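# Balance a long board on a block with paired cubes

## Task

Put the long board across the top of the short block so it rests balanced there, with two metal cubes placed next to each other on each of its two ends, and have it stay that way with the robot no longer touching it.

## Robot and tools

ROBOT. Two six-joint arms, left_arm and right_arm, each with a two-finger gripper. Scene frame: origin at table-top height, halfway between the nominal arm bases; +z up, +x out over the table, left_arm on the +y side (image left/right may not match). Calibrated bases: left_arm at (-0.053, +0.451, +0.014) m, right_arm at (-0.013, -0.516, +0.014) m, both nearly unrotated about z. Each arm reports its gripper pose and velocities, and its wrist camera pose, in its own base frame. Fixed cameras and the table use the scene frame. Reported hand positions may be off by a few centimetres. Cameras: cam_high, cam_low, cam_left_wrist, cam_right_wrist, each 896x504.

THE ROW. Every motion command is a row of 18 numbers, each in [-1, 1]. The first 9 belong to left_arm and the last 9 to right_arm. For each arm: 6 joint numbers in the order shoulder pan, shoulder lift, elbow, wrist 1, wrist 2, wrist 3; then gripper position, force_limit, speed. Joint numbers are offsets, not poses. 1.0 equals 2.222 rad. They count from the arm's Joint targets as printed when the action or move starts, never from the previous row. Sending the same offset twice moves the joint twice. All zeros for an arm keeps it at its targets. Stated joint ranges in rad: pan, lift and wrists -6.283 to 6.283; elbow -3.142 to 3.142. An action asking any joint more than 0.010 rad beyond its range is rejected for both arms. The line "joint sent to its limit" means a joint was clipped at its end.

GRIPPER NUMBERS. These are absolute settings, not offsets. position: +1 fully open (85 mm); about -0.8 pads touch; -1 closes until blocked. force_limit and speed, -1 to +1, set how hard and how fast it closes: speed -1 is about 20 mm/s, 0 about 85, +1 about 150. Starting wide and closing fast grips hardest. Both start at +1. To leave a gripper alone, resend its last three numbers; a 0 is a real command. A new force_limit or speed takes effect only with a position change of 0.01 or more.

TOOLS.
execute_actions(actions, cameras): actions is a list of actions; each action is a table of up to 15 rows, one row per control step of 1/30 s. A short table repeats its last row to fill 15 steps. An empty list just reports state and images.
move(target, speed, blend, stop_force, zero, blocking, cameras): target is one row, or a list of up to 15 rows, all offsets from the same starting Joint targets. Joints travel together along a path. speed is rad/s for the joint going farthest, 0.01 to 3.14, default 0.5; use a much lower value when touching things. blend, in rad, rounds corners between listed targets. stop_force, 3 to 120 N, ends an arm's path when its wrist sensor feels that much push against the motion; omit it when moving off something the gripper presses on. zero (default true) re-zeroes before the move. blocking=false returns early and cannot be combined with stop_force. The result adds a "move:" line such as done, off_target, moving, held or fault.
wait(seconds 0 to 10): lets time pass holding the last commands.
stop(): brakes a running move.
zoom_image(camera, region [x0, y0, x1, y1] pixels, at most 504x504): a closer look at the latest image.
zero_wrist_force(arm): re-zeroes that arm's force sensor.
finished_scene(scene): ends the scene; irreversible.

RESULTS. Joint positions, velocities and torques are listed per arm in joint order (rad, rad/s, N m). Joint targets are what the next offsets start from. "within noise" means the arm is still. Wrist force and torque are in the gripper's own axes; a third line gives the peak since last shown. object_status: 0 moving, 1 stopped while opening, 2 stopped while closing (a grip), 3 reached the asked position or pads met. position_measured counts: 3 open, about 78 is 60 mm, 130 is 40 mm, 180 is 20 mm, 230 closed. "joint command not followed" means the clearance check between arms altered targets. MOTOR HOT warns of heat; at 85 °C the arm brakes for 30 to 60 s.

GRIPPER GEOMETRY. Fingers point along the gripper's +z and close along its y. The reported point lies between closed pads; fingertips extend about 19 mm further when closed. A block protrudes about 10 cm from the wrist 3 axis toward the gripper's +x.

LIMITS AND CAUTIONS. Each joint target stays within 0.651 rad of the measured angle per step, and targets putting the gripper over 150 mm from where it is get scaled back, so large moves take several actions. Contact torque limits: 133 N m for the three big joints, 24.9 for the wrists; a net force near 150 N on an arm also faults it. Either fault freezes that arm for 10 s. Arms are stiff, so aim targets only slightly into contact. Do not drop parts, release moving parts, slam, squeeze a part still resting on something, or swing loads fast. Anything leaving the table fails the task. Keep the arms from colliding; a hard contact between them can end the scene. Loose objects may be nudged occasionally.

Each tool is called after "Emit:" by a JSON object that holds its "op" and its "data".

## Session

Emit:
{"op": "execute_actions", "data": {"actions": []}}

Scene clock: 0.00 s.
left_arm: end_effector_position=(+0.1845, -0.8780, +0.1459) position_measured=3 object_status=3 end_effector_quat_wxyz=(-0.515, -0.266, +0.691, -0.431) | right_arm: end_effector_position=(+0.6363, +0.0418, +0.2284) position_measured=3 object_status=3 end_effector_quat_wxyz=(-0.288, +0.840, +0.126, +0.443)
Joint positions: left_arm=[-1.316 -0.382 1.068 -3.694 -2.328 -2.72] | right_arm=[3.189 -1.94 -2.076 0.31 2.17 3.227]
Joint velocities: within noise
Joint torques (N m): no reading
Motor temperatures (°C): left_arm=[27 31 26 39 37 32] | right_arm=[28 28 26 33 39 33]
Wrist force (N): no reading
Wrist torque (N m): no reading
Wrist force, peak (N): no reading
Joint targets: left_arm=[-1.316 -0.382 1.068 -3.694 -2.328 -2.720] | right_arm=[3.189 -1.940 -2.076 0.310 2.170 3.227]
Tool commands: left_gripper/position=+1.0 left_gripper/force_limit=+1.0 left_gripper/speed=+1.0 right_gripper/position=+1.0 right_gripper/force_limit=+1.0 right_gripper/speed=+1.0

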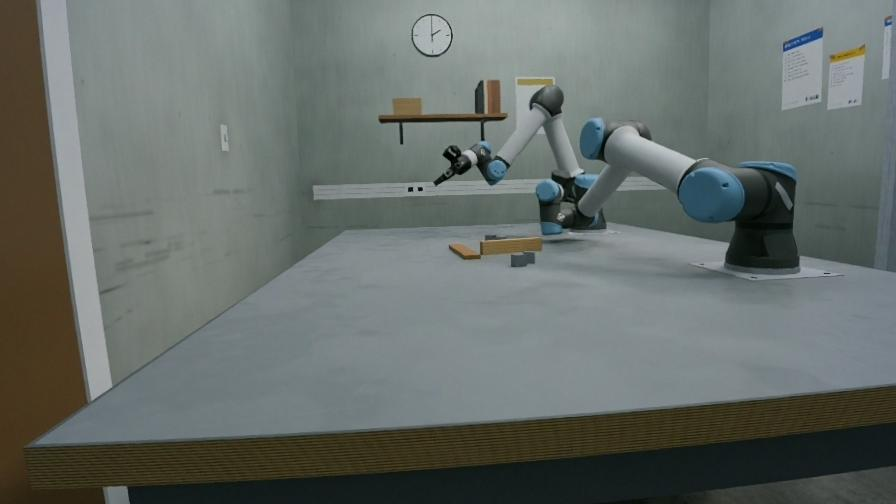

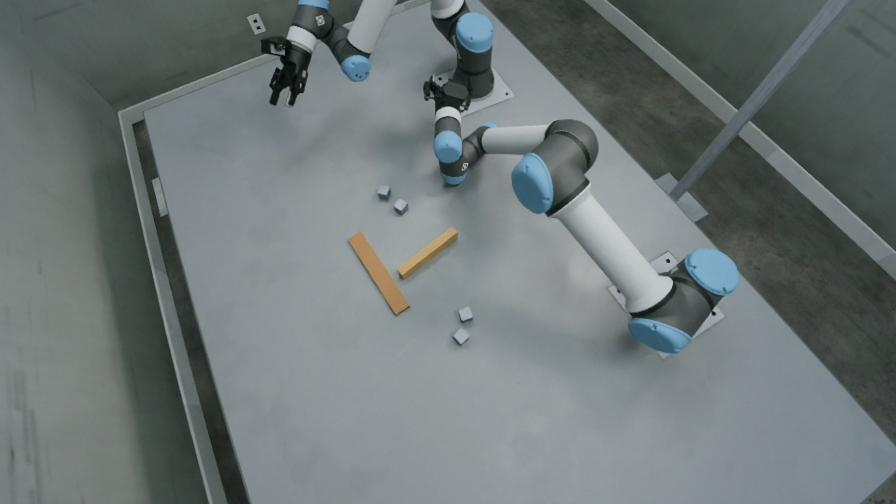

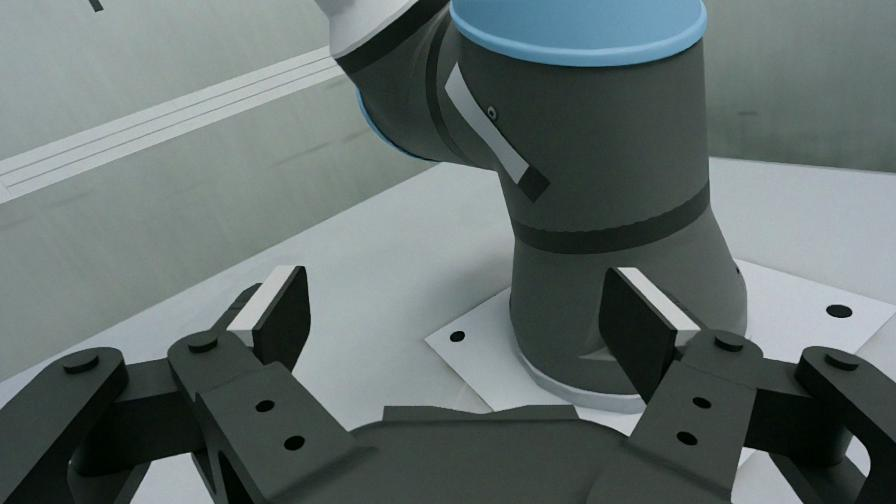

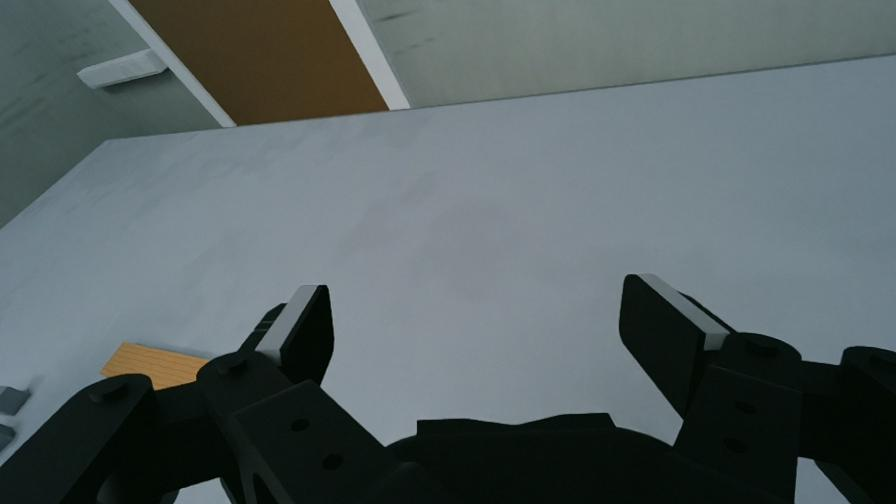

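Emit:
{"op": "move", "data": {"target": [[0, -0.45, -0.09, 0, 0, 0, 1, 1, 1, 0, 0, 0, 0, 0, 0, 1, 1, 1], [-0.3303, -0.5482, -0.4806, 0.9874, 0.9802, -0.1260, 1, 1, 1, 0.4401, -0.0855, 0.5248, -0.8924, -0.2696, -0.3078, 1, 1, 1]], "speed": [0.9, 1.2], "blend": [0.1, 0], "cameras": ["cam_low", "cam_right_wrist"]}}

Scene clock: 70.23 s.
left_arm: end_effector_position=(+0.3350, -0.1955, +1.0774) position_measured=3 object_status=3 end_effector_quat_wxyz=(+0.156, +0.652, -0.280, +0.687) | right_arm: end_effector_position=(+0.4852, +0.5424, +0.3051) position_measured=3 object_status=3 end_effector_quat_wxyz=(+0.000, +0.688, +0.726, +0.000)
Joint positions: left_arm=[-2.05 -1.6 0 -1.501 -0.15 -3] | right_arm=[4.167 -2.131 -0.91 -1.672 1.571 2.543]
Joint velocities: within noise
Joint torques (N m): left_arm=[4.43 4.66 2.85 1.27 2.4 2.43] | right_arm=[7.18 62.18 25.76 1.28 1.55 2.3]
Motor temperatures (°C): left_arm=[27 31 26 39 37 32] | right_arm=[28 28 26 33 39 33]
Wrist force (N): left_arm=[0.0 0.6 1.2] | right_arm=[-0.1 1.7 -0.2]
Wrist torque (N m): left_arm=[0.02 -0.05 0.01] | right_arm=[0.41 0.11 -0.24]
Wrist force, peak (N): left_arm=[7.4 -4.0 2.6] | right_arm=[0.5 2.4 0.3]
Joint targets: left_arm=[-2.049 -1.600 0.000 -1.500 -0.150 -3.000] | right_arm=[4.167 -2.130 -0.910 -1.672 1.571 2.543]
move: done
Images, in order (width x height): cam_low 896x504, cam_right_wrist 896x504.

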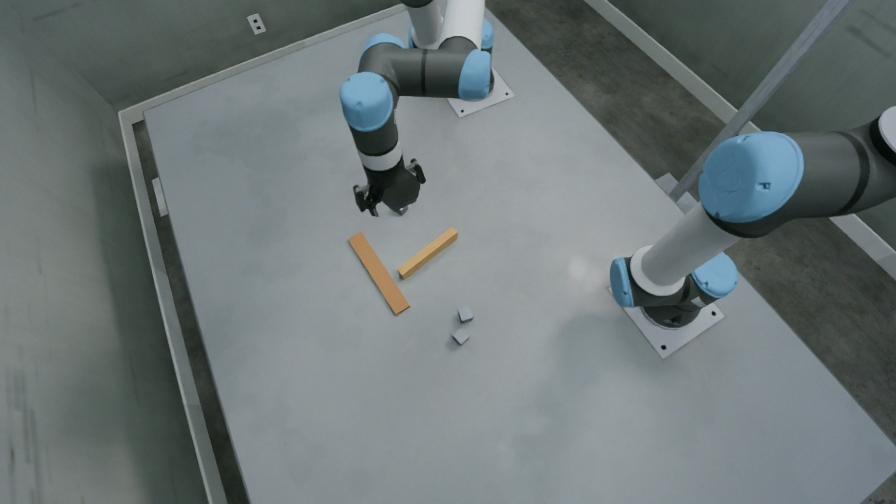

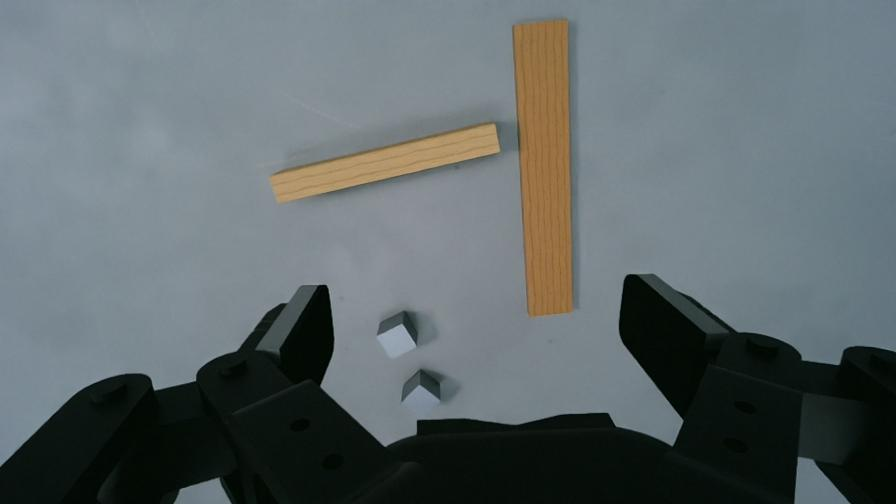

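Emit:
{"op": "zoom_image", "data": {"camera": "cam_right_wrist", "region": [250, 0, 650, 220]}}

Emit:
{"op": "zoom_image", "data": {"camera": "cam_right_wrist", "region": [350, 220, 650, 430]}}

Emit:
{"op": "move", "data": {"target": [-0.5419, -0.0782, -0.7509, 0.1034, 0.7744, -0.1143, 1, 1, 1, 0, 0, 0, 0, 0, 0, 1, 1, 1], "speed": 1.0, "cameras": ["cam_left_wrist", "cam_low"]}}

Scaled by 1.260 from the camera's 896x504 image, which has a finer 1280x720 frame.

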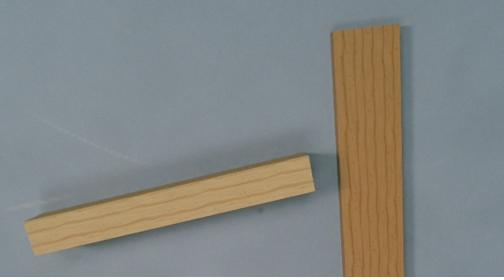

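Scaled by 1.680 from the camera's 896x504 image, which has a finer 1280x720 frame.

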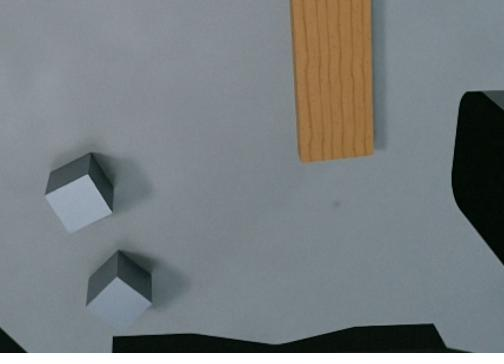

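Scene clock: 81.93 s.
left_arm: end_effector_position=(+0.5418, -0.1950, +0.2062) position_measured=3 object_status=3 end_effector_quat_wxyz=(+0.000, +1.000, +0.001, +0.000) | right_arm: end_effector_position=(+0.4851, +0.5424, +0.3052) position_measured=3 object_status=3 end_effector_quat_wxyz=(+0.000, +0.688, +0.726, +0.000)
Joint positions: left_arm=[-3.253 -1.773 -1.668 -1.271 1.571 -3.254] | right_arm=[4.167 -2.13 -0.91 -1.672 1.571 2.543]
Joint velocities: within noise
Joint torques (N m): left_arm=[-8.35 38.03 12.23 0.94 2.4 2.41] | right_arm=[9.25 60.8 34.26 2.95 -1.88 -2.42]
Motor temperatures (°C): left_arm=[27 31 26 39 37 32] | right_arm=[28 28 26 33 39 33]
Wrist force (N): left_arm=[0.0 -1.2 0.2] | right_arm=[-0.2 1.8 0.1]
Wrist torque (N m): left_arm=[-0.15 0.05 0.11] | right_arm=[0.42 0.12 -0.23]
Wrist force, peak (N): left_arm=[-2.7 0.7 4.4] | right_arm=[-0.4 2.1 0.0]
Joint targets: left_arm=[-3.254 -1.773 -1.668 -1.271 1.571 -3.254] | right_arm=[4.167 -2.130 -0.910 -1.672 1.571 2.543]
move: done
Images, in order (width x height): cam_low 896x504, cam_left_wrist 896x504.

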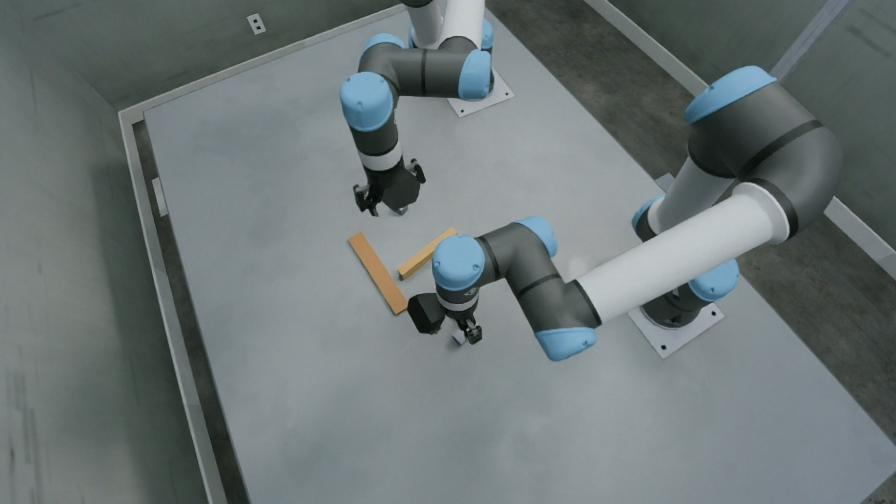

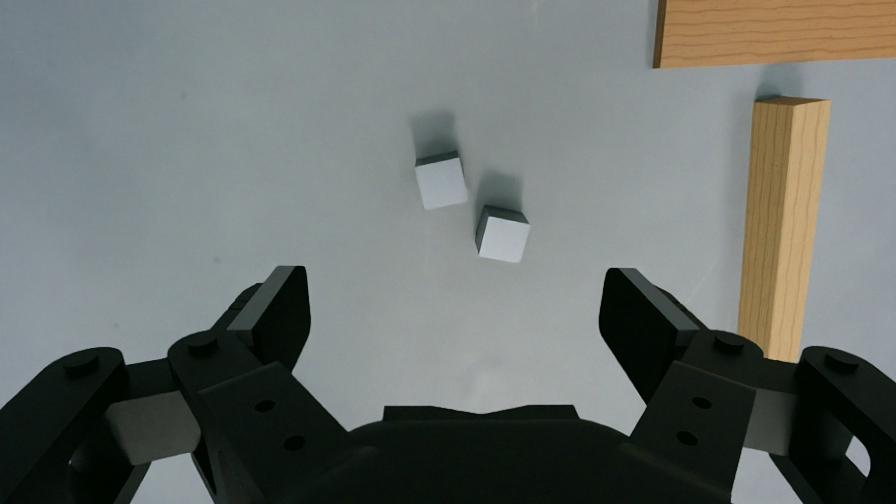

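Emit:
{"op": "move", "data": {"target": [-0.0029, -0.0794, -0.0833, 0.1626, 0, -0.0992, 0.5, -0.8, 0, -0.0690, -0.0950, -0.1410, 0.2357, 0, -0.1054, 0.6, -0.8, 0], "speed": 0.5, "cameras": ["cam_left_wrist", "cam_right_wrist"]}}

Scene clock: 164.10 s.
left_arm: end_effector_position=(+0.5467, -0.1993, +0.0595) position_measured=66 object_status=3 end_effector_quat_wxyz=(+0.000, +0.994, +0.107, +0.000) | right_arm: end_effector_position=(+0.5865, +0.4908, +0.0493) position_measured=53 object_status=3 end_effector_quat_wxyz=(+0.000, +0.658, +0.753, -0.001)
Joint positions: left_arm=[-3.26 -1.95 -1.853 -0.909 1.571 -3.475] | right_arm=[4.014 -2.341 -1.223 -1.149 1.571 2.309]
Joint velocities: within noise
Joint torques (N m): left_arm=[-2.34 34.8 27.29 4 1.85 0.99] | right_arm=[4.8 58.4 27.51 4.83 -1.01 1.59]
Motor temperatures (°C): left_arm=[27 31 26 39 38 32] | right_arm=[28 28 26 33 39 33]
Wrist force (N): left_arm=[0.1 -0.8 0.2] | right_arm=[-0.5 1.6 -0.2]
Wrist torque (N m): left_arm=[-0.13 0.03 0.05] | right_arm=[0.39 0.17 -0.24]
Wrist force, peak (N): left_arm=[-0.2 -1.2 -1.8] | right_arm=[-1.7 2.3 3.0]
Joint targets: left_arm=[-3.260 -1.950 -1.853 -0.909 1.571 -3.475] | right_arm=[4.014 -2.341 -1.223 -1.149 1.571 2.309]
move: done
Images, in order (width x height): cam_left_wrist 896x504, cam_right_wrist 896x504.

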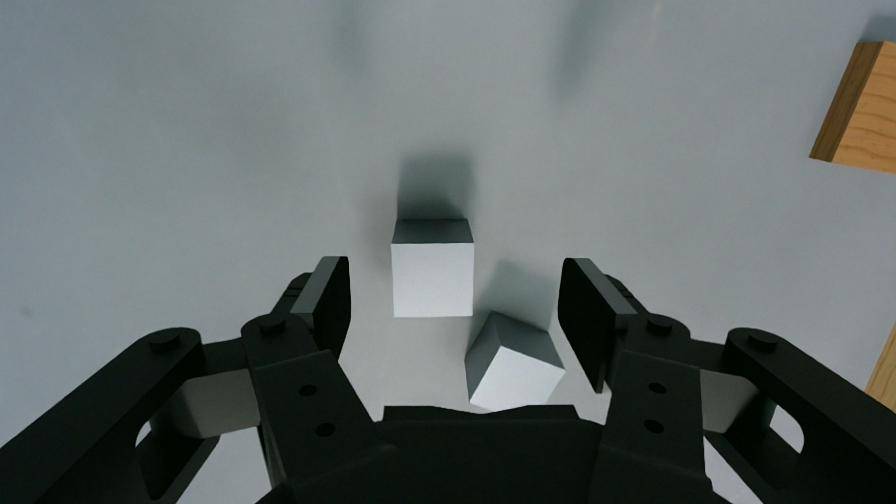

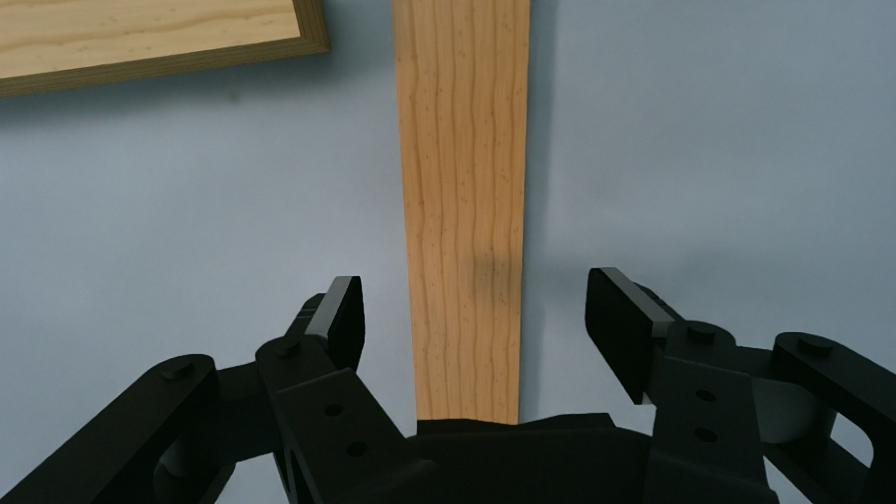

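Emit:
{"op": "move", "data": {"target": [[0.0021, -0.0295, -0.0312, 0.0605, 0, -0.0042, 0.5, -0.8, 0, 0, -0.0223, -0.0156, 0.0382, 0, 0, 0.6, -0.8, 0], [0.0021, -0.0295, -0.0312, 0.0605, 0, -0.0042, -1, -0.8, -1, 0, -0.0223, -0.0156, 0.0382, 0, 0, -1, -0.8, -1]], "speed": 0.1, "cameras": ["cam_left_wrist", "cam_right_wrist"]}}

Scene clock: 194.77 s.
left_arm: end_effector_position=(+0.5380, -0.1956, +0.0089) position_measured=156 object_status=2 end_effector_quat_wxyz=(+0.000, +0.993, +0.114, +0.000) | right_arm: end_effector_position=(+0.5866, +0.4909, +0.0048) position_measured=119 object_status=2 end_effector_quat_wxyz=(+0.000, +0.658, +0.753, +0.000)
Joint positions: left_arm=[-3.255 -2.015 -1.922 -0.775 1.571 -3.484] | right_arm=[4.014 -2.391 -1.258 -1.064 1.571 2.309]
Joint velocities: within noise
Joint torques (N m): left_arm=[-6.39 40.92 22.82 3.07 0.59 2.04] | right_arm=[8.96 55.4 33.51 1.6 1.87 -2.66]
Motor temperatures (°C): left_arm=[27 31 26 39 38 32] | right_arm=[28 28 26 33 39 33]
Wrist force (N): left_arm=[-0.4 -1.1 -2.8] | right_arm=[-1.4 0.5 -5.1]
Wrist torque (N m): left_arm=[-0.09 -0.07 0.10] | right_arm=[0.46 0.14 -0.26]
Wrist force, peak (N): left_arm=[-0.2 -1.3 -3.3] | right_arm=[-1.3 0.5 -5.7]
Joint targets: left_arm=[-3.255 -2.015 -1.922 -0.775 1.571 -3.484] | right_arm=[4.014 -2.391 -1.258 -1.064 1.571 2.309]
move: done
Images, in order (width x height): cam_left_wrist 896x504, cam_right_wrist 896x504.

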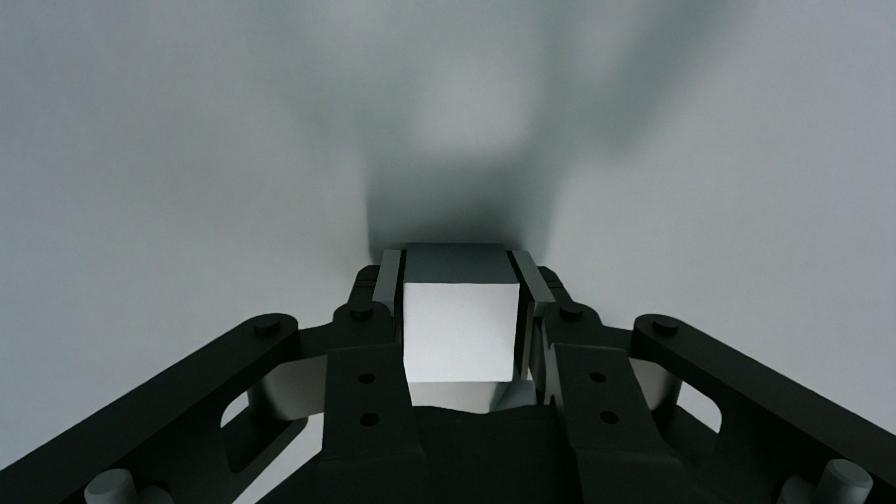

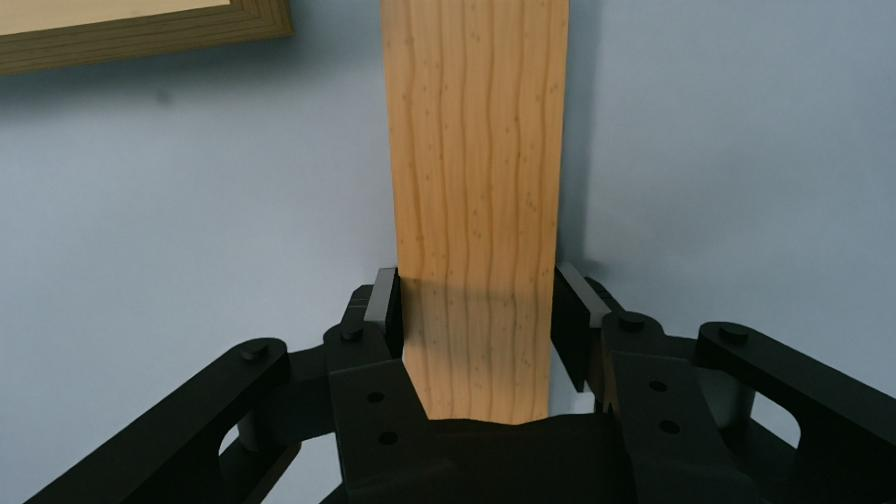

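Emit:
{"op": "move", "data": {"target": [[0, 0.0750, 0.0493, -0.1245, 0, 0, -1, -0.8, -1, 0, 0.0432, 0.0400, -0.0829, 0, 0, -1, -0.8, -1], [0, 0.0750, 0.0493, -0.1245, 0, 0, -1, -0.8, -1, 0.0852, 0.1248, -0.1302, 0.0057, 0, 0.0352, -1, -0.8, -1]], "speed": [0.2, 0.3], "blend": [0.03, 0], "cameras": ["cam_left_wrist", "cam_right_wrist", "cam_low"]}}

Scene clock: 221.10 s.
left_arm: end_effector_position=(+0.5377, -0.1956, +0.1193) position_measured=156 object_status=2 end_effector_quat_wxyz=(+0.000, +0.993, +0.114, +0.000) | right_arm: end_effector_position=(+0.4382, +0.5110, +0.0748) position_measured=119 object_status=2 end_effector_quat_wxyz=(+0.000, +0.615, +0.788, +0.000)
Joint positions: left_arm=[-3.255 -1.849 -1.813 -1.051 1.571 -3.484] | right_arm=[4.203 -2.114 -1.547 -1.051 1.571 2.387]
Joint velocities: within noise
Joint torques (N m): left_arm=[-7.04 28.64 12.26 3.49 -0.56 2.13] | right_arm=[-1.42 43.15 28.1 2.03 1.7 -3.04]
Motor temperatures (°C): left_arm=[27 31 26 39 38 32] | right_arm=[28 28 26 33 39 33]
Wrist force (N): left_arm=[0.3 -1.2 0.7] | right_arm=[-0.3 2.0 1.3]
Wrist torque (N m): left_arm=[-0.20 0.00 0.07] | right_arm=[0.45 0.12 -0.22]
Wrist force, peak (N): left_arm=[-0.5 -1.4 -3.6] | right_arm=[-1.1 1.0 -5.4]
Joint targets: left_arm=[-3.255 -1.849 -1.813 -1.051 1.571 -3.484] | right_arm=[4.203 -2.114 -1.547 -1.051 1.571 2.387]
move: done
Images, in order (width x height): cam_low 896x504, cam_left_wrist 896x504, cam_right_wrist 896x504.

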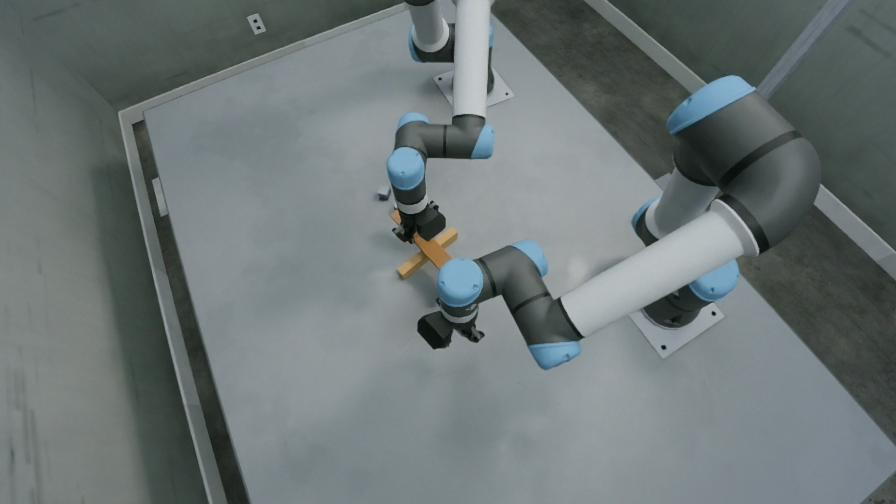

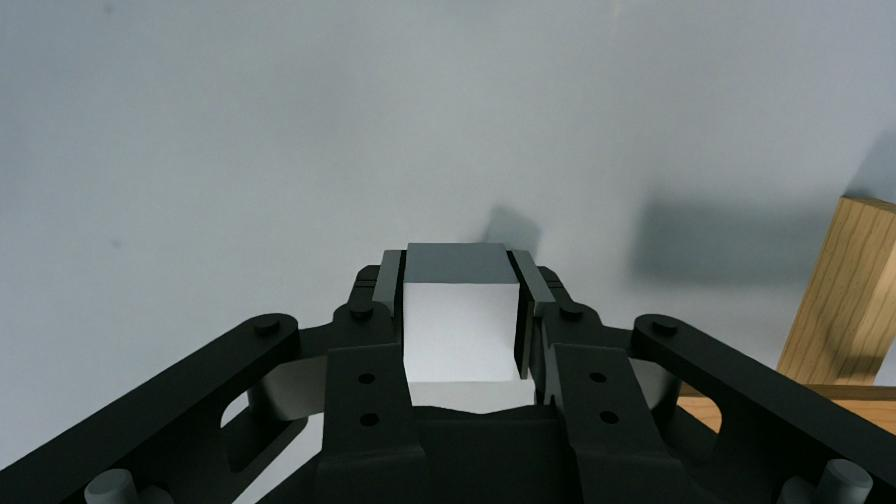

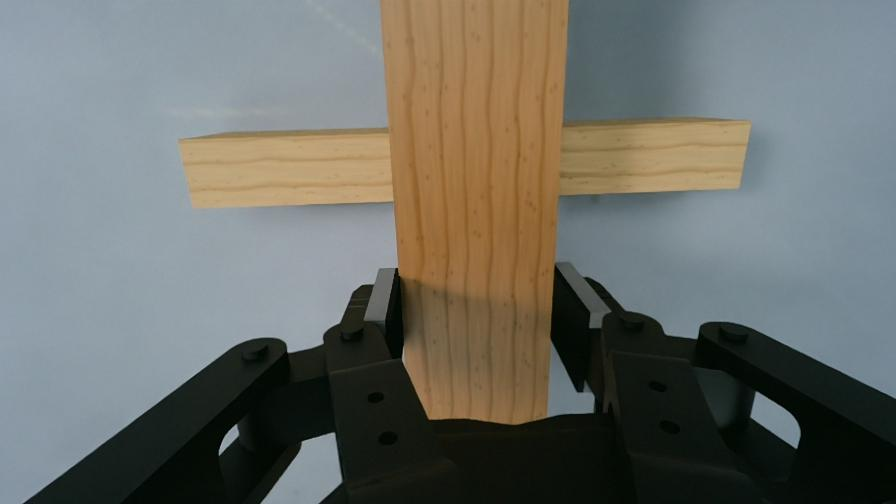

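Emit:
{"op": "move", "data": {"target": [[0, 0, 0, 0, 0, 0, -1, -0.8, -1, 0, -0.0134, -0.0105, 0.0238, 0, 0, -1, -0.8, -1], [0, 0, 0, 0, 0, 0, -1, -0.8, -1, 0, -0.0189, -0.0141, 0.0329, 0, 0, -1, -0.8, -1]], "speed": [0.06, 0.015], "stop_force": 4, "cameras": ["cam_right_wrist"]}}

Scene clock: 241.87 s.
left_arm: end_effector_position=(+0.5377, -0.1956, +0.1193) position_measured=156 object_status=2 end_effector_quat_wxyz=(+0.000, +0.993, +0.114, +0.000) | right_arm: end_effector_position=(+0.4381, +0.5108, +0.0445) position_measured=119 object_status=2 end_effector_quat_wxyz=(+0.000, +0.615, +0.788, +0.000)
Joint positions: left_arm=[-3.255 -1.849 -1.813 -1.051 1.571 -3.484] | right_arm=[4.203 -2.151 -1.576 -0.986 1.571 2.387]
Joint velocities: within noise
Joint torques (N m): left_arm=[-6.38 30.01 26.8 1.47 -1.69 2.01] | right_arm=[6.25 56.94 34.44 1.78 1.45 -2.54]
Motor temperatures (°C): left_arm=[27 31 26 39 38 32] | right_arm=[28 28 26 33 39 33]
Wrist force (N): left_arm=[0.2 -0.7 1.0] | right_arm=[-1.1 1.3 -2.8]
Wrist torque (N m): left_arm=[-0.11 0.00 0.07] | right_arm=[0.46 0.19 -0.24]
Wrist force, peak (N): left_arm=[0.5 -1.3 0.9] | right_arm=[-2.8 1.2 -5.3]
Joint targets: left_arm=[-3.255 -1.849 -1.813 -1.051 1.571 -3.484] | right_arm=[4.203 -2.151 -1.576 -0.986 1.571 2.387]
move: contact (right_arm); path passed 1 of 2 targets
Images, in order (width x height): cam_right_wrist 896x504.

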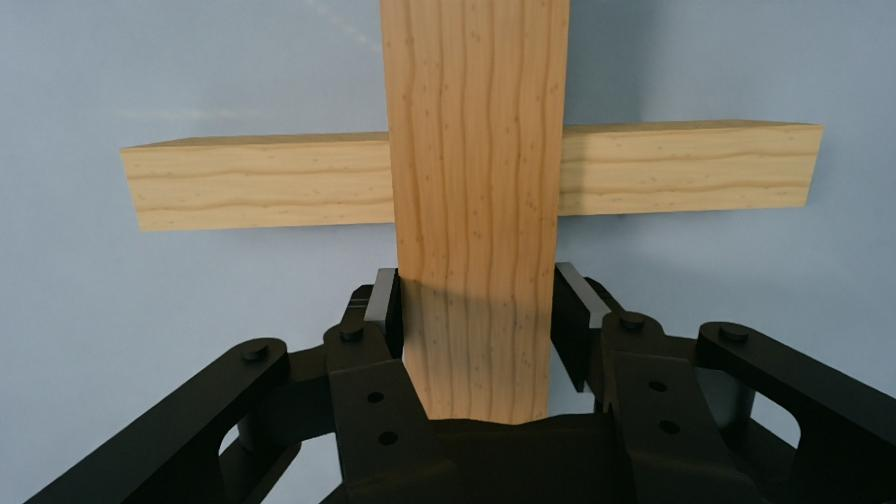

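Emit:
{"op": "move", "data": {"target": [[0, 0, 0, 0, 0, 0, -1, -0.8, -1, 0, 0, 0, 0, 0, 0, 0.5, -0.8, -0.7], [0, 0, 0, 0, 0, 0, -1, -0.8, -1, 0, 0.0244, 0.0199, -0.0441, 0, 0, 0.5, -0.8, -0.7], [0, 0, 0, 0, 0, 0, -1, -0.8, -1, 0, 0.0466, 0.0482, -0.0946, 0, 0, 0.5, -0.8, -0.7], [-0.1108, -0.0281, 0.0128, 0.0156, 0, -0.0915, -1, -0.8, -1, -0.0617, 0.1281, -0.1224, -0.0054, 0, -0.8939, 0.5, -0.8, -0.7]], "speed": [0.05, 0.12, 0.2, 0.9], "blend": [0, 0.02, 0.03, 0], "cameras": ["cam_left_wrist", "cam_right_wrist", "cam_high"]}}

Scene clock: 271.13 s.
left_arm: end_effector_position=(+0.4913, -0.3274, +0.0998) position_measured=156 object_status=2 end_effector_quat_wxyz=(+0.000, +0.996, +0.093, +0.000) | right_arm: end_effector_position=(+0.4398, +0.3613, +0.0998) position_measured=66 object_status=3 end_effector_quat_wxyz=(+0.000, -0.258, +0.966, +0.000)
Joint positions: left_arm=[-3.502 -1.911 -1.784 -1.017 1.571 -3.687] | right_arm=[4.066 -1.866 -1.848 -0.998 1.571 0.401]
Joint velocities: within noise
Joint torques (N m): left_arm=[9.85 42.94 24.43 2.29 -1.8 2.5] | right_arm=[9.31 27.16 37.14 0.93 1.49 -2.48]
Motor temperatures (°C): left_arm=[27 31 26 39 38 31] | right_arm=[28 28 26 33 39 33]
Wrist force (N): left_arm=[0.1 -0.8 0.5] | right_arm=[-0.3 1.9 -0.2]
Wrist torque (N m): left_arm=[-0.15 0.06 0.03] | right_arm=[0.45 0.15 -0.22]
Wrist force, peak (N): left_arm=[0.7 -1.4 0.9] | right_arm=[-1.1 1.5 -2.9]
Joint targets: left_arm=[-3.502 -1.911 -1.784 -1.017 1.571 -3.687] | right_arm=[4.066 -1.866 -1.847 -0.998 1.571 0.401]
move: done
Images, in order (width x height): cam_high 896x504, cam_left_wrist 896x504, cam_right_wrist 896x504.

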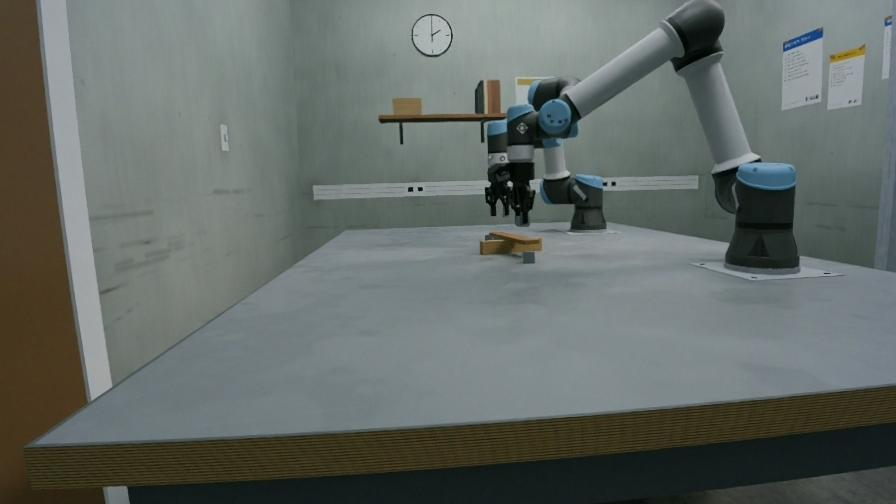

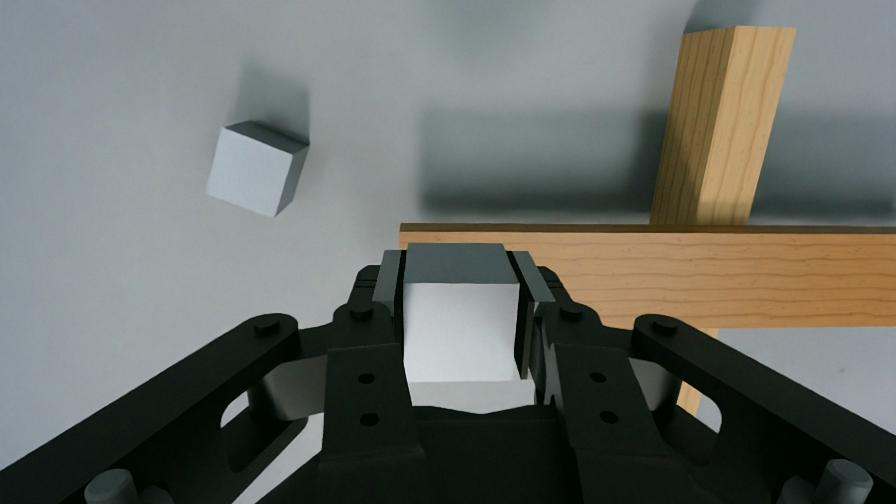

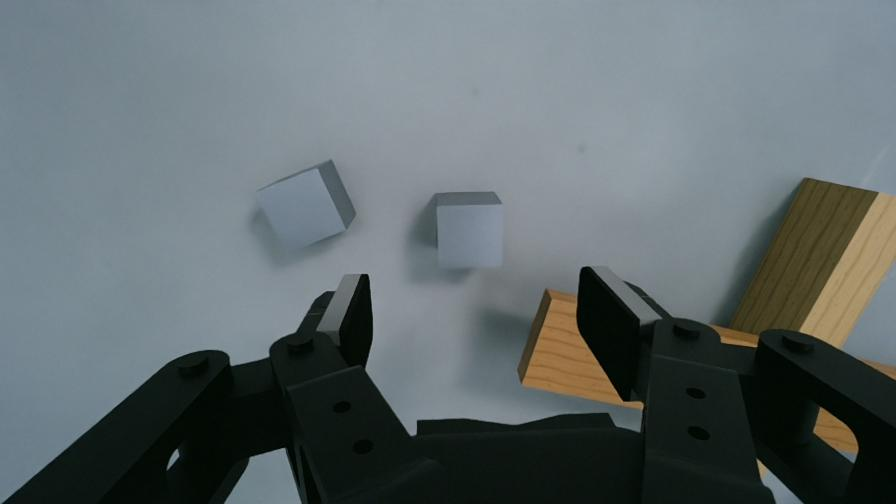

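Emit:
{"op": "move", "data": {"target": [[-0.0008, -0.0223, -0.0135, 0.0356, 0, -0.0012, -1, -0.8, -1, 0.0025, -0.0354, -0.0208, 0.0556, 0, 0.0025, 0.2, -0.8, -0.5], [-0.0008, -0.0223, -0.0135, 0.0356, 0, -0.0012, -1, -0.8, -1, 0.0025, -0.0670, -0.0354, 0.1018, 0, 0.0025, 0.2, -0.8, -0.5], [-0.0008, -0.0223, -0.0135, 0.0356, 0, -0.0012, -1, -0.8, -1, 0.0025, -0.0670, -0.0354, 0.1018, 0, 0.0025, -1, -0.8, -1]], "speed": [0.15, 0.12, 0.1], "blend": [0.01, 0, 0], "cameras": ["cam_left_wrist", "cam_right_wrist"]}}

Scene clock: 308.00 s.
left_arm: end_effector_position=(+0.4927, -0.3289, +0.0664) position_measured=156 object_status=2 end_effector_quat_wxyz=(+0.000, +0.996, +0.093, +0.000) | right_arm: end_effector_position=(+0.4391, +0.3655, +0.0079) position_measured=156 object_status=0 end_effector_quat_wxyz=(+0.000, -0.259, +0.966, +0.000)
Joint positions: left_arm=[-3.503 -1.961 -1.814 -0.938 1.571 -3.69] | right_arm=[4.071 -2.015 -1.926 -0.772 1.571 0.406]
Joint velocities: within noise
Joint torques (N m): left_arm=[0.12 44.1 25.4 1.59 -1.78 1.82] | right_arm=[-5.5 46.49 30.97 3.66 1.41 -2.57]
Motor temperatures (°C): left_arm=[27 31 26 39 38 31] | right_arm=[28 28 26 33 39 33]
Wrist force (N): left_arm=[0.3 -0.6 0.7] | right_arm=[1.0 1.1 -3.1]
Wrist torque (N m): left_arm=[-0.12 0.03 0.05] | right_arm=[0.42 0.13 -0.23]
Wrist force, peak (N): left_arm=[0.5 -1.0 1.6] | right_arm=[0.8 1.5 -3.6]
Joint targets: left_arm=[-3.503 -1.961 -1.814 -0.938 1.571 -3.690] | right_arm=[4.071 -2.015 -1.926 -0.772 1.571 0.406]
move: done
Images, in order (width x height): cam_left_wrist 896x504, cam_right_wrist 896x504.

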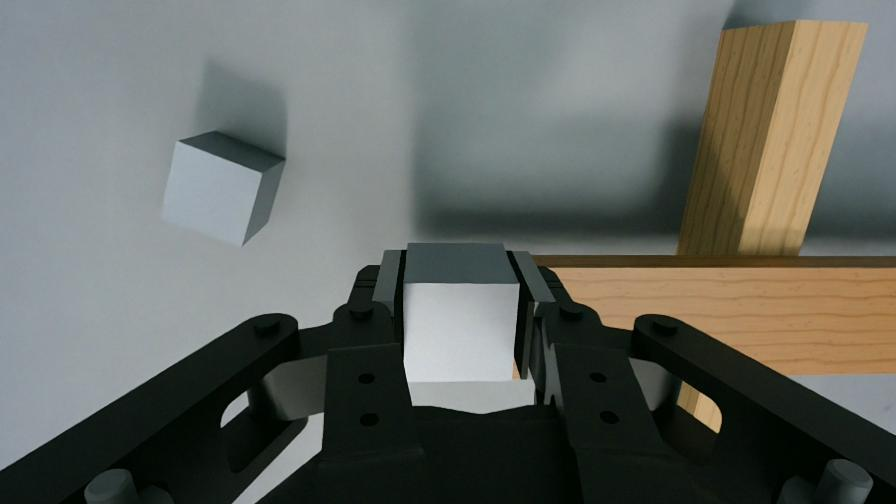

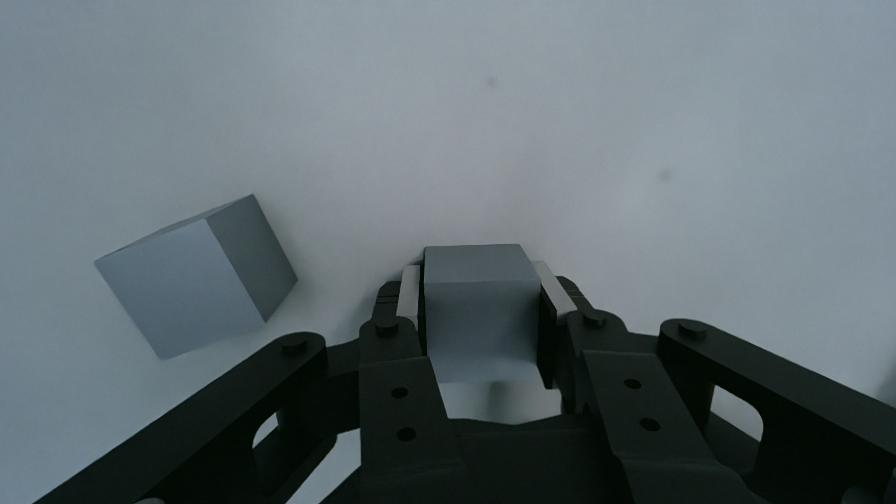

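Emit:
{"op": "move", "data": {"target": [[0, 0, 0, 0, 0, 0, -1, -0.8, -1, 0, 0.0390, 0.0186, -0.0573, 0, 0, -1, -0.8, -1], [0, 0, 0, 0, 0, 0, -1, -0.8, -1, 0, 0.0761, 0.0496, -0.1254, 0, 0, -1, -0.8, -1], [0, 0, 0, 0, 0, 0, -1, -0.8, -1, 0.0267, 0.0316, 0.0985, -0.1299, 0, 0.1519, -1, -0.8, -1], [0, 0, 0, 0, 0, 0, -1, -0.8, -1, 0.0267, 0.0065, 0.0766, -0.0828, 0, 0.1519, -1, -0.8, -1]], "speed": [0.15, 0.25, 0.35, 0.15], "blend": [0.03, 0.04, 0.03, 0], "cameras": ["cam_right_wrist", "cam_left_wrist"]}}

Scene clock: 335.17 s.
left_arm: end_effector_position=(+0.4927, -0.3289, +0.0664) position_measured=156 object_status=2 end_effector_quat_wxyz=(+0.000, +0.996, +0.093, +0.000) | right_arm: end_effector_position=(+0.4394, +0.4256, +0.0654) position_measured=156 object_status=2 end_effector_quat_wxyz=(+0.000, -0.122, +0.992, +0.000)
Joint positions: left_arm=[-3.503 -1.961 -1.814 -0.938 1.571 -3.69] | right_arm=[4.131 -2.001 -1.756 -0.956 1.571 0.744]
Joint velocities: within noise
Joint torques (N m): left_arm=[6.85 43.34 10.28 3.19 -1.66 1.87] | right_arm=[-6.78 52.81 37.36 0.93 1.4 2.07]
Motor temperatures (°C): left_arm=[27 31 26 39 38 31] | right_arm=[28 28 26 33 39 33]
Wrist force (N): left_arm=[0.3 -0.7 0.7] | right_arm=[-0.4 1.8 0.5]
Wrist torque (N m): left_arm=[-0.14 0.03 0.05] | right_arm=[0.42 0.18 -0.23]
Wrist force, peak (N): left_arm=[0.3 -1.0 1.1] | right_arm=[1.2 1.3 -3.2]
Joint targets: left_arm=[-3.503 -1.961 -1.814 -0.938 1.571 -3.690] | right_arm=[4.131 -2.001 -1.756 -0.956 1.571 0.744]
move: done
Images, in order (width x height): cam_left_wrist 896x504, cam_right_wrist 896x504.

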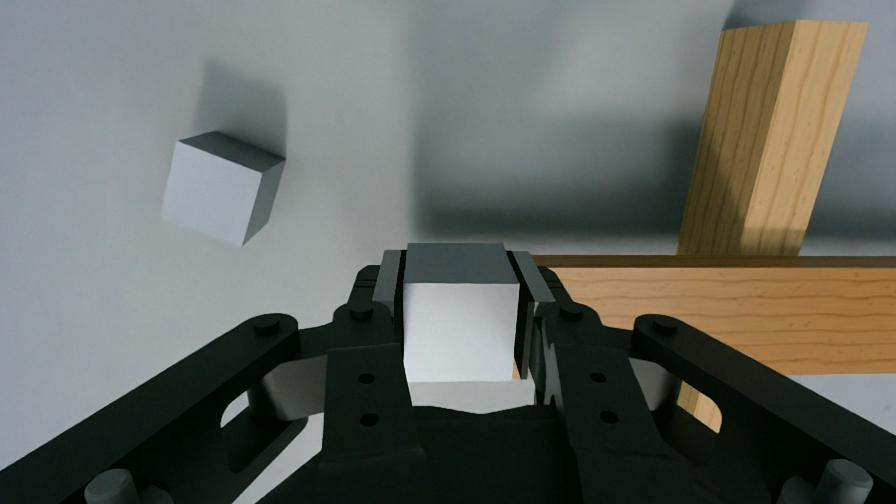

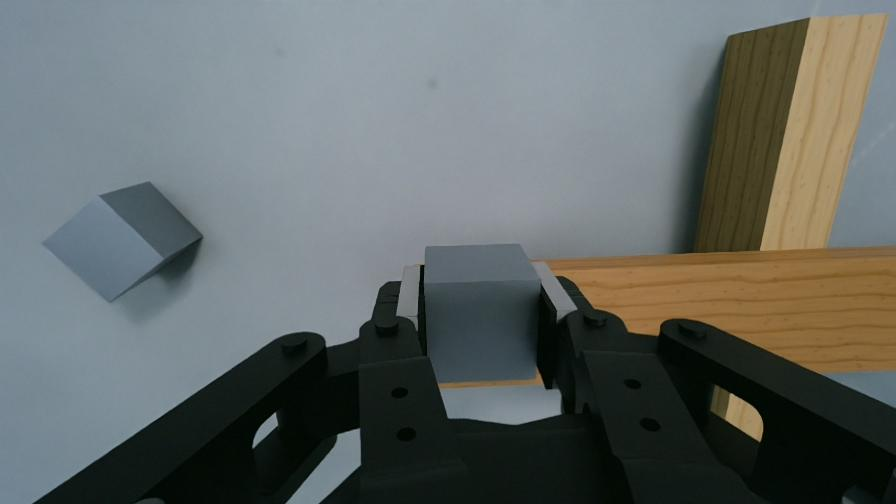

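Emit:
{"op": "zoom_image", "data": {"camera": "cam_right_wrist", "region": [360, 220, 620, 420]}}

Emit:
{"op": "zoom_image", "data": {"camera": "cam_left_wrist", "region": [360, 220, 620, 420]}}

Emit:
{"op": "zoom_image", "data": {"camera": "cam_right_wrist", "region": [620, 0, 896, 400]}}

Scaled by 1.938 from the camera's 896x504 image, which has a finer 1280x720 frame.

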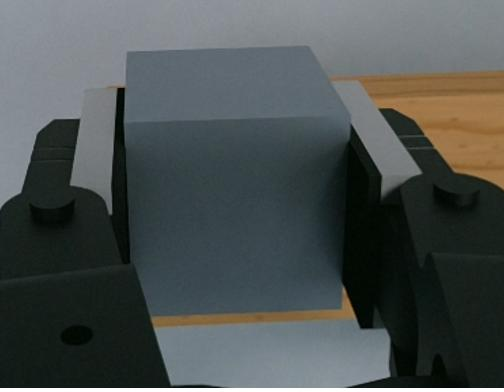

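Scaled by 1.938 from the camera's 896x504 image, which has a finer 1280x720 frame.

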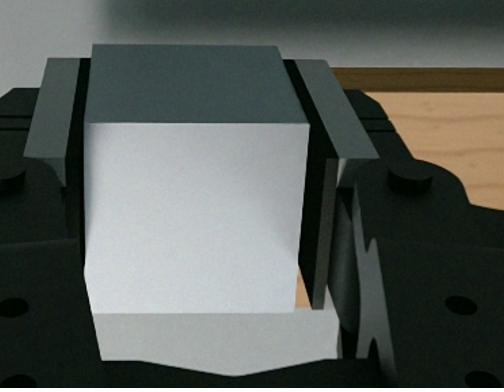

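Scaled by 1.260 from the camera's 896x504 image, which has a finer 1280x720 frame.

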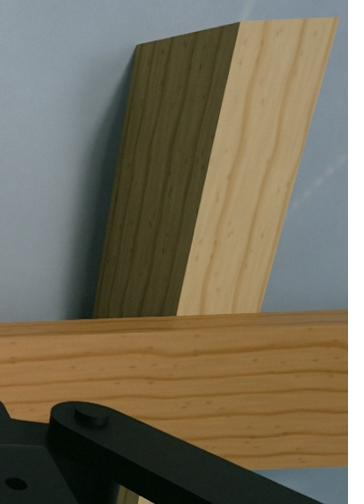

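Emit:
{"op": "move", "data": {"target": [[0, 0, 0, 0, 0, 0, -1, -0.8, -1, -0.0012, -0.0014, 0.0025, -0.0009, 0, -0.0011, -1, -0.8, -1], [0, -0.0047, -0.0033, 0.0083, 0, 0, -1, -0.8, -1, -0.0012, -0.0061, -0.0007, 0.0071, 0, -0.0011, -1, -0.8, -1]], "speed": [0.02, 0.01], "stop_force": 3, "cameras": ["cam_right_wrist", "cam_left_wrist"]}}

Scene clock: 373.00 s.
left_arm: end_effector_position=(+0.4928, -0.3289, +0.0608) position_measured=156 object_status=2 end_effector_quat_wxyz=(+0.000, +0.996, +0.093, +0.000) | right_arm: end_effector_position=(+0.4417, +0.4261, +0.0601) position_measured=156 object_status=2 end_effector_quat_wxyz=(+0.000, -0.122, +0.993, +0.000)
Joint positions: left_arm=[-3.503 -1.969 -1.82 -0.924 1.571 -3.69] | right_arm=[4.128 -2.012 -1.756 -0.944 1.571 0.741]
Joint velocities: within noise
Joint torques (N m): left_arm=[6.76 41.8 27.42 0.96 -1.72 1.84] | right_arm=[7.34 50.92 33.71 1.02 1.42 2.56]
Motor temperatures (°C): left_arm=[27 31 26 39 38 31] | right_arm=[28 28 26 33 39 33]
Wrist force (N): left_arm=[-0.2 -1.1 -3.1] | right_arm=[-0.1 2.0 -3.0]
Wrist torque (N m): left_arm=[-0.18 0.00 0.06] | right_arm=[0.46 0.18 -0.23]
Wrist force, peak (N): left_arm=[-0.8 -2.4 -7.4] | right_arm=[0.8 0.5 -6.9]
Joint targets: left_arm=[-3.503 -1.969 -1.820 -0.924 1.571 -3.690] | right_arm=[4.128 -2.012 -1.756 -0.944 1.571 0.741]
move: contact (left_arm, right_arm); path passed 1 of 2 targets
Images, in order (width x height): cam_left_wrist 896x504, cam_right_wrist 896x504.

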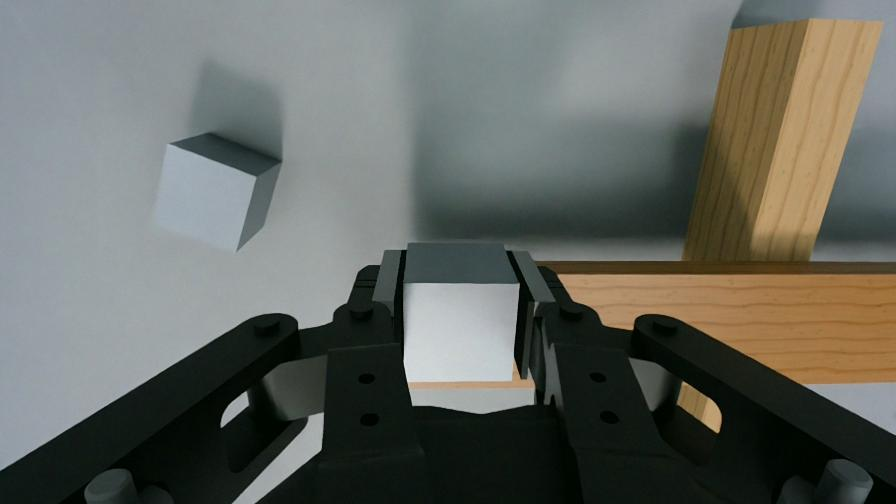

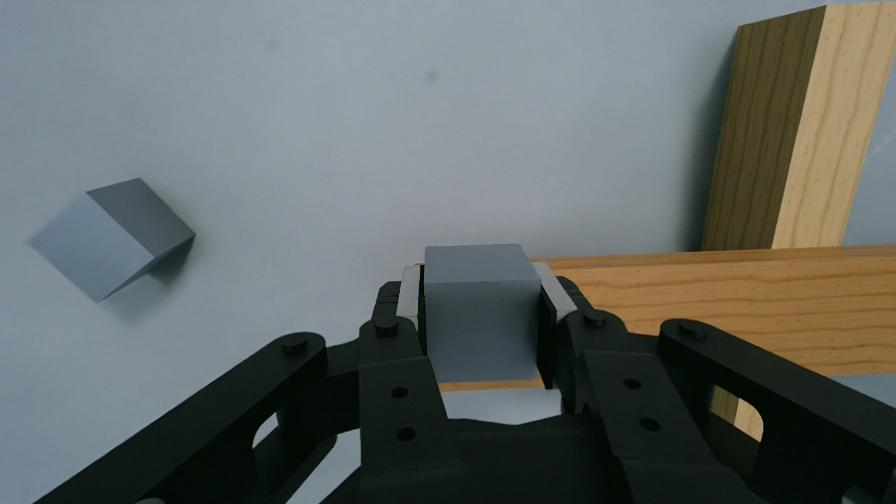

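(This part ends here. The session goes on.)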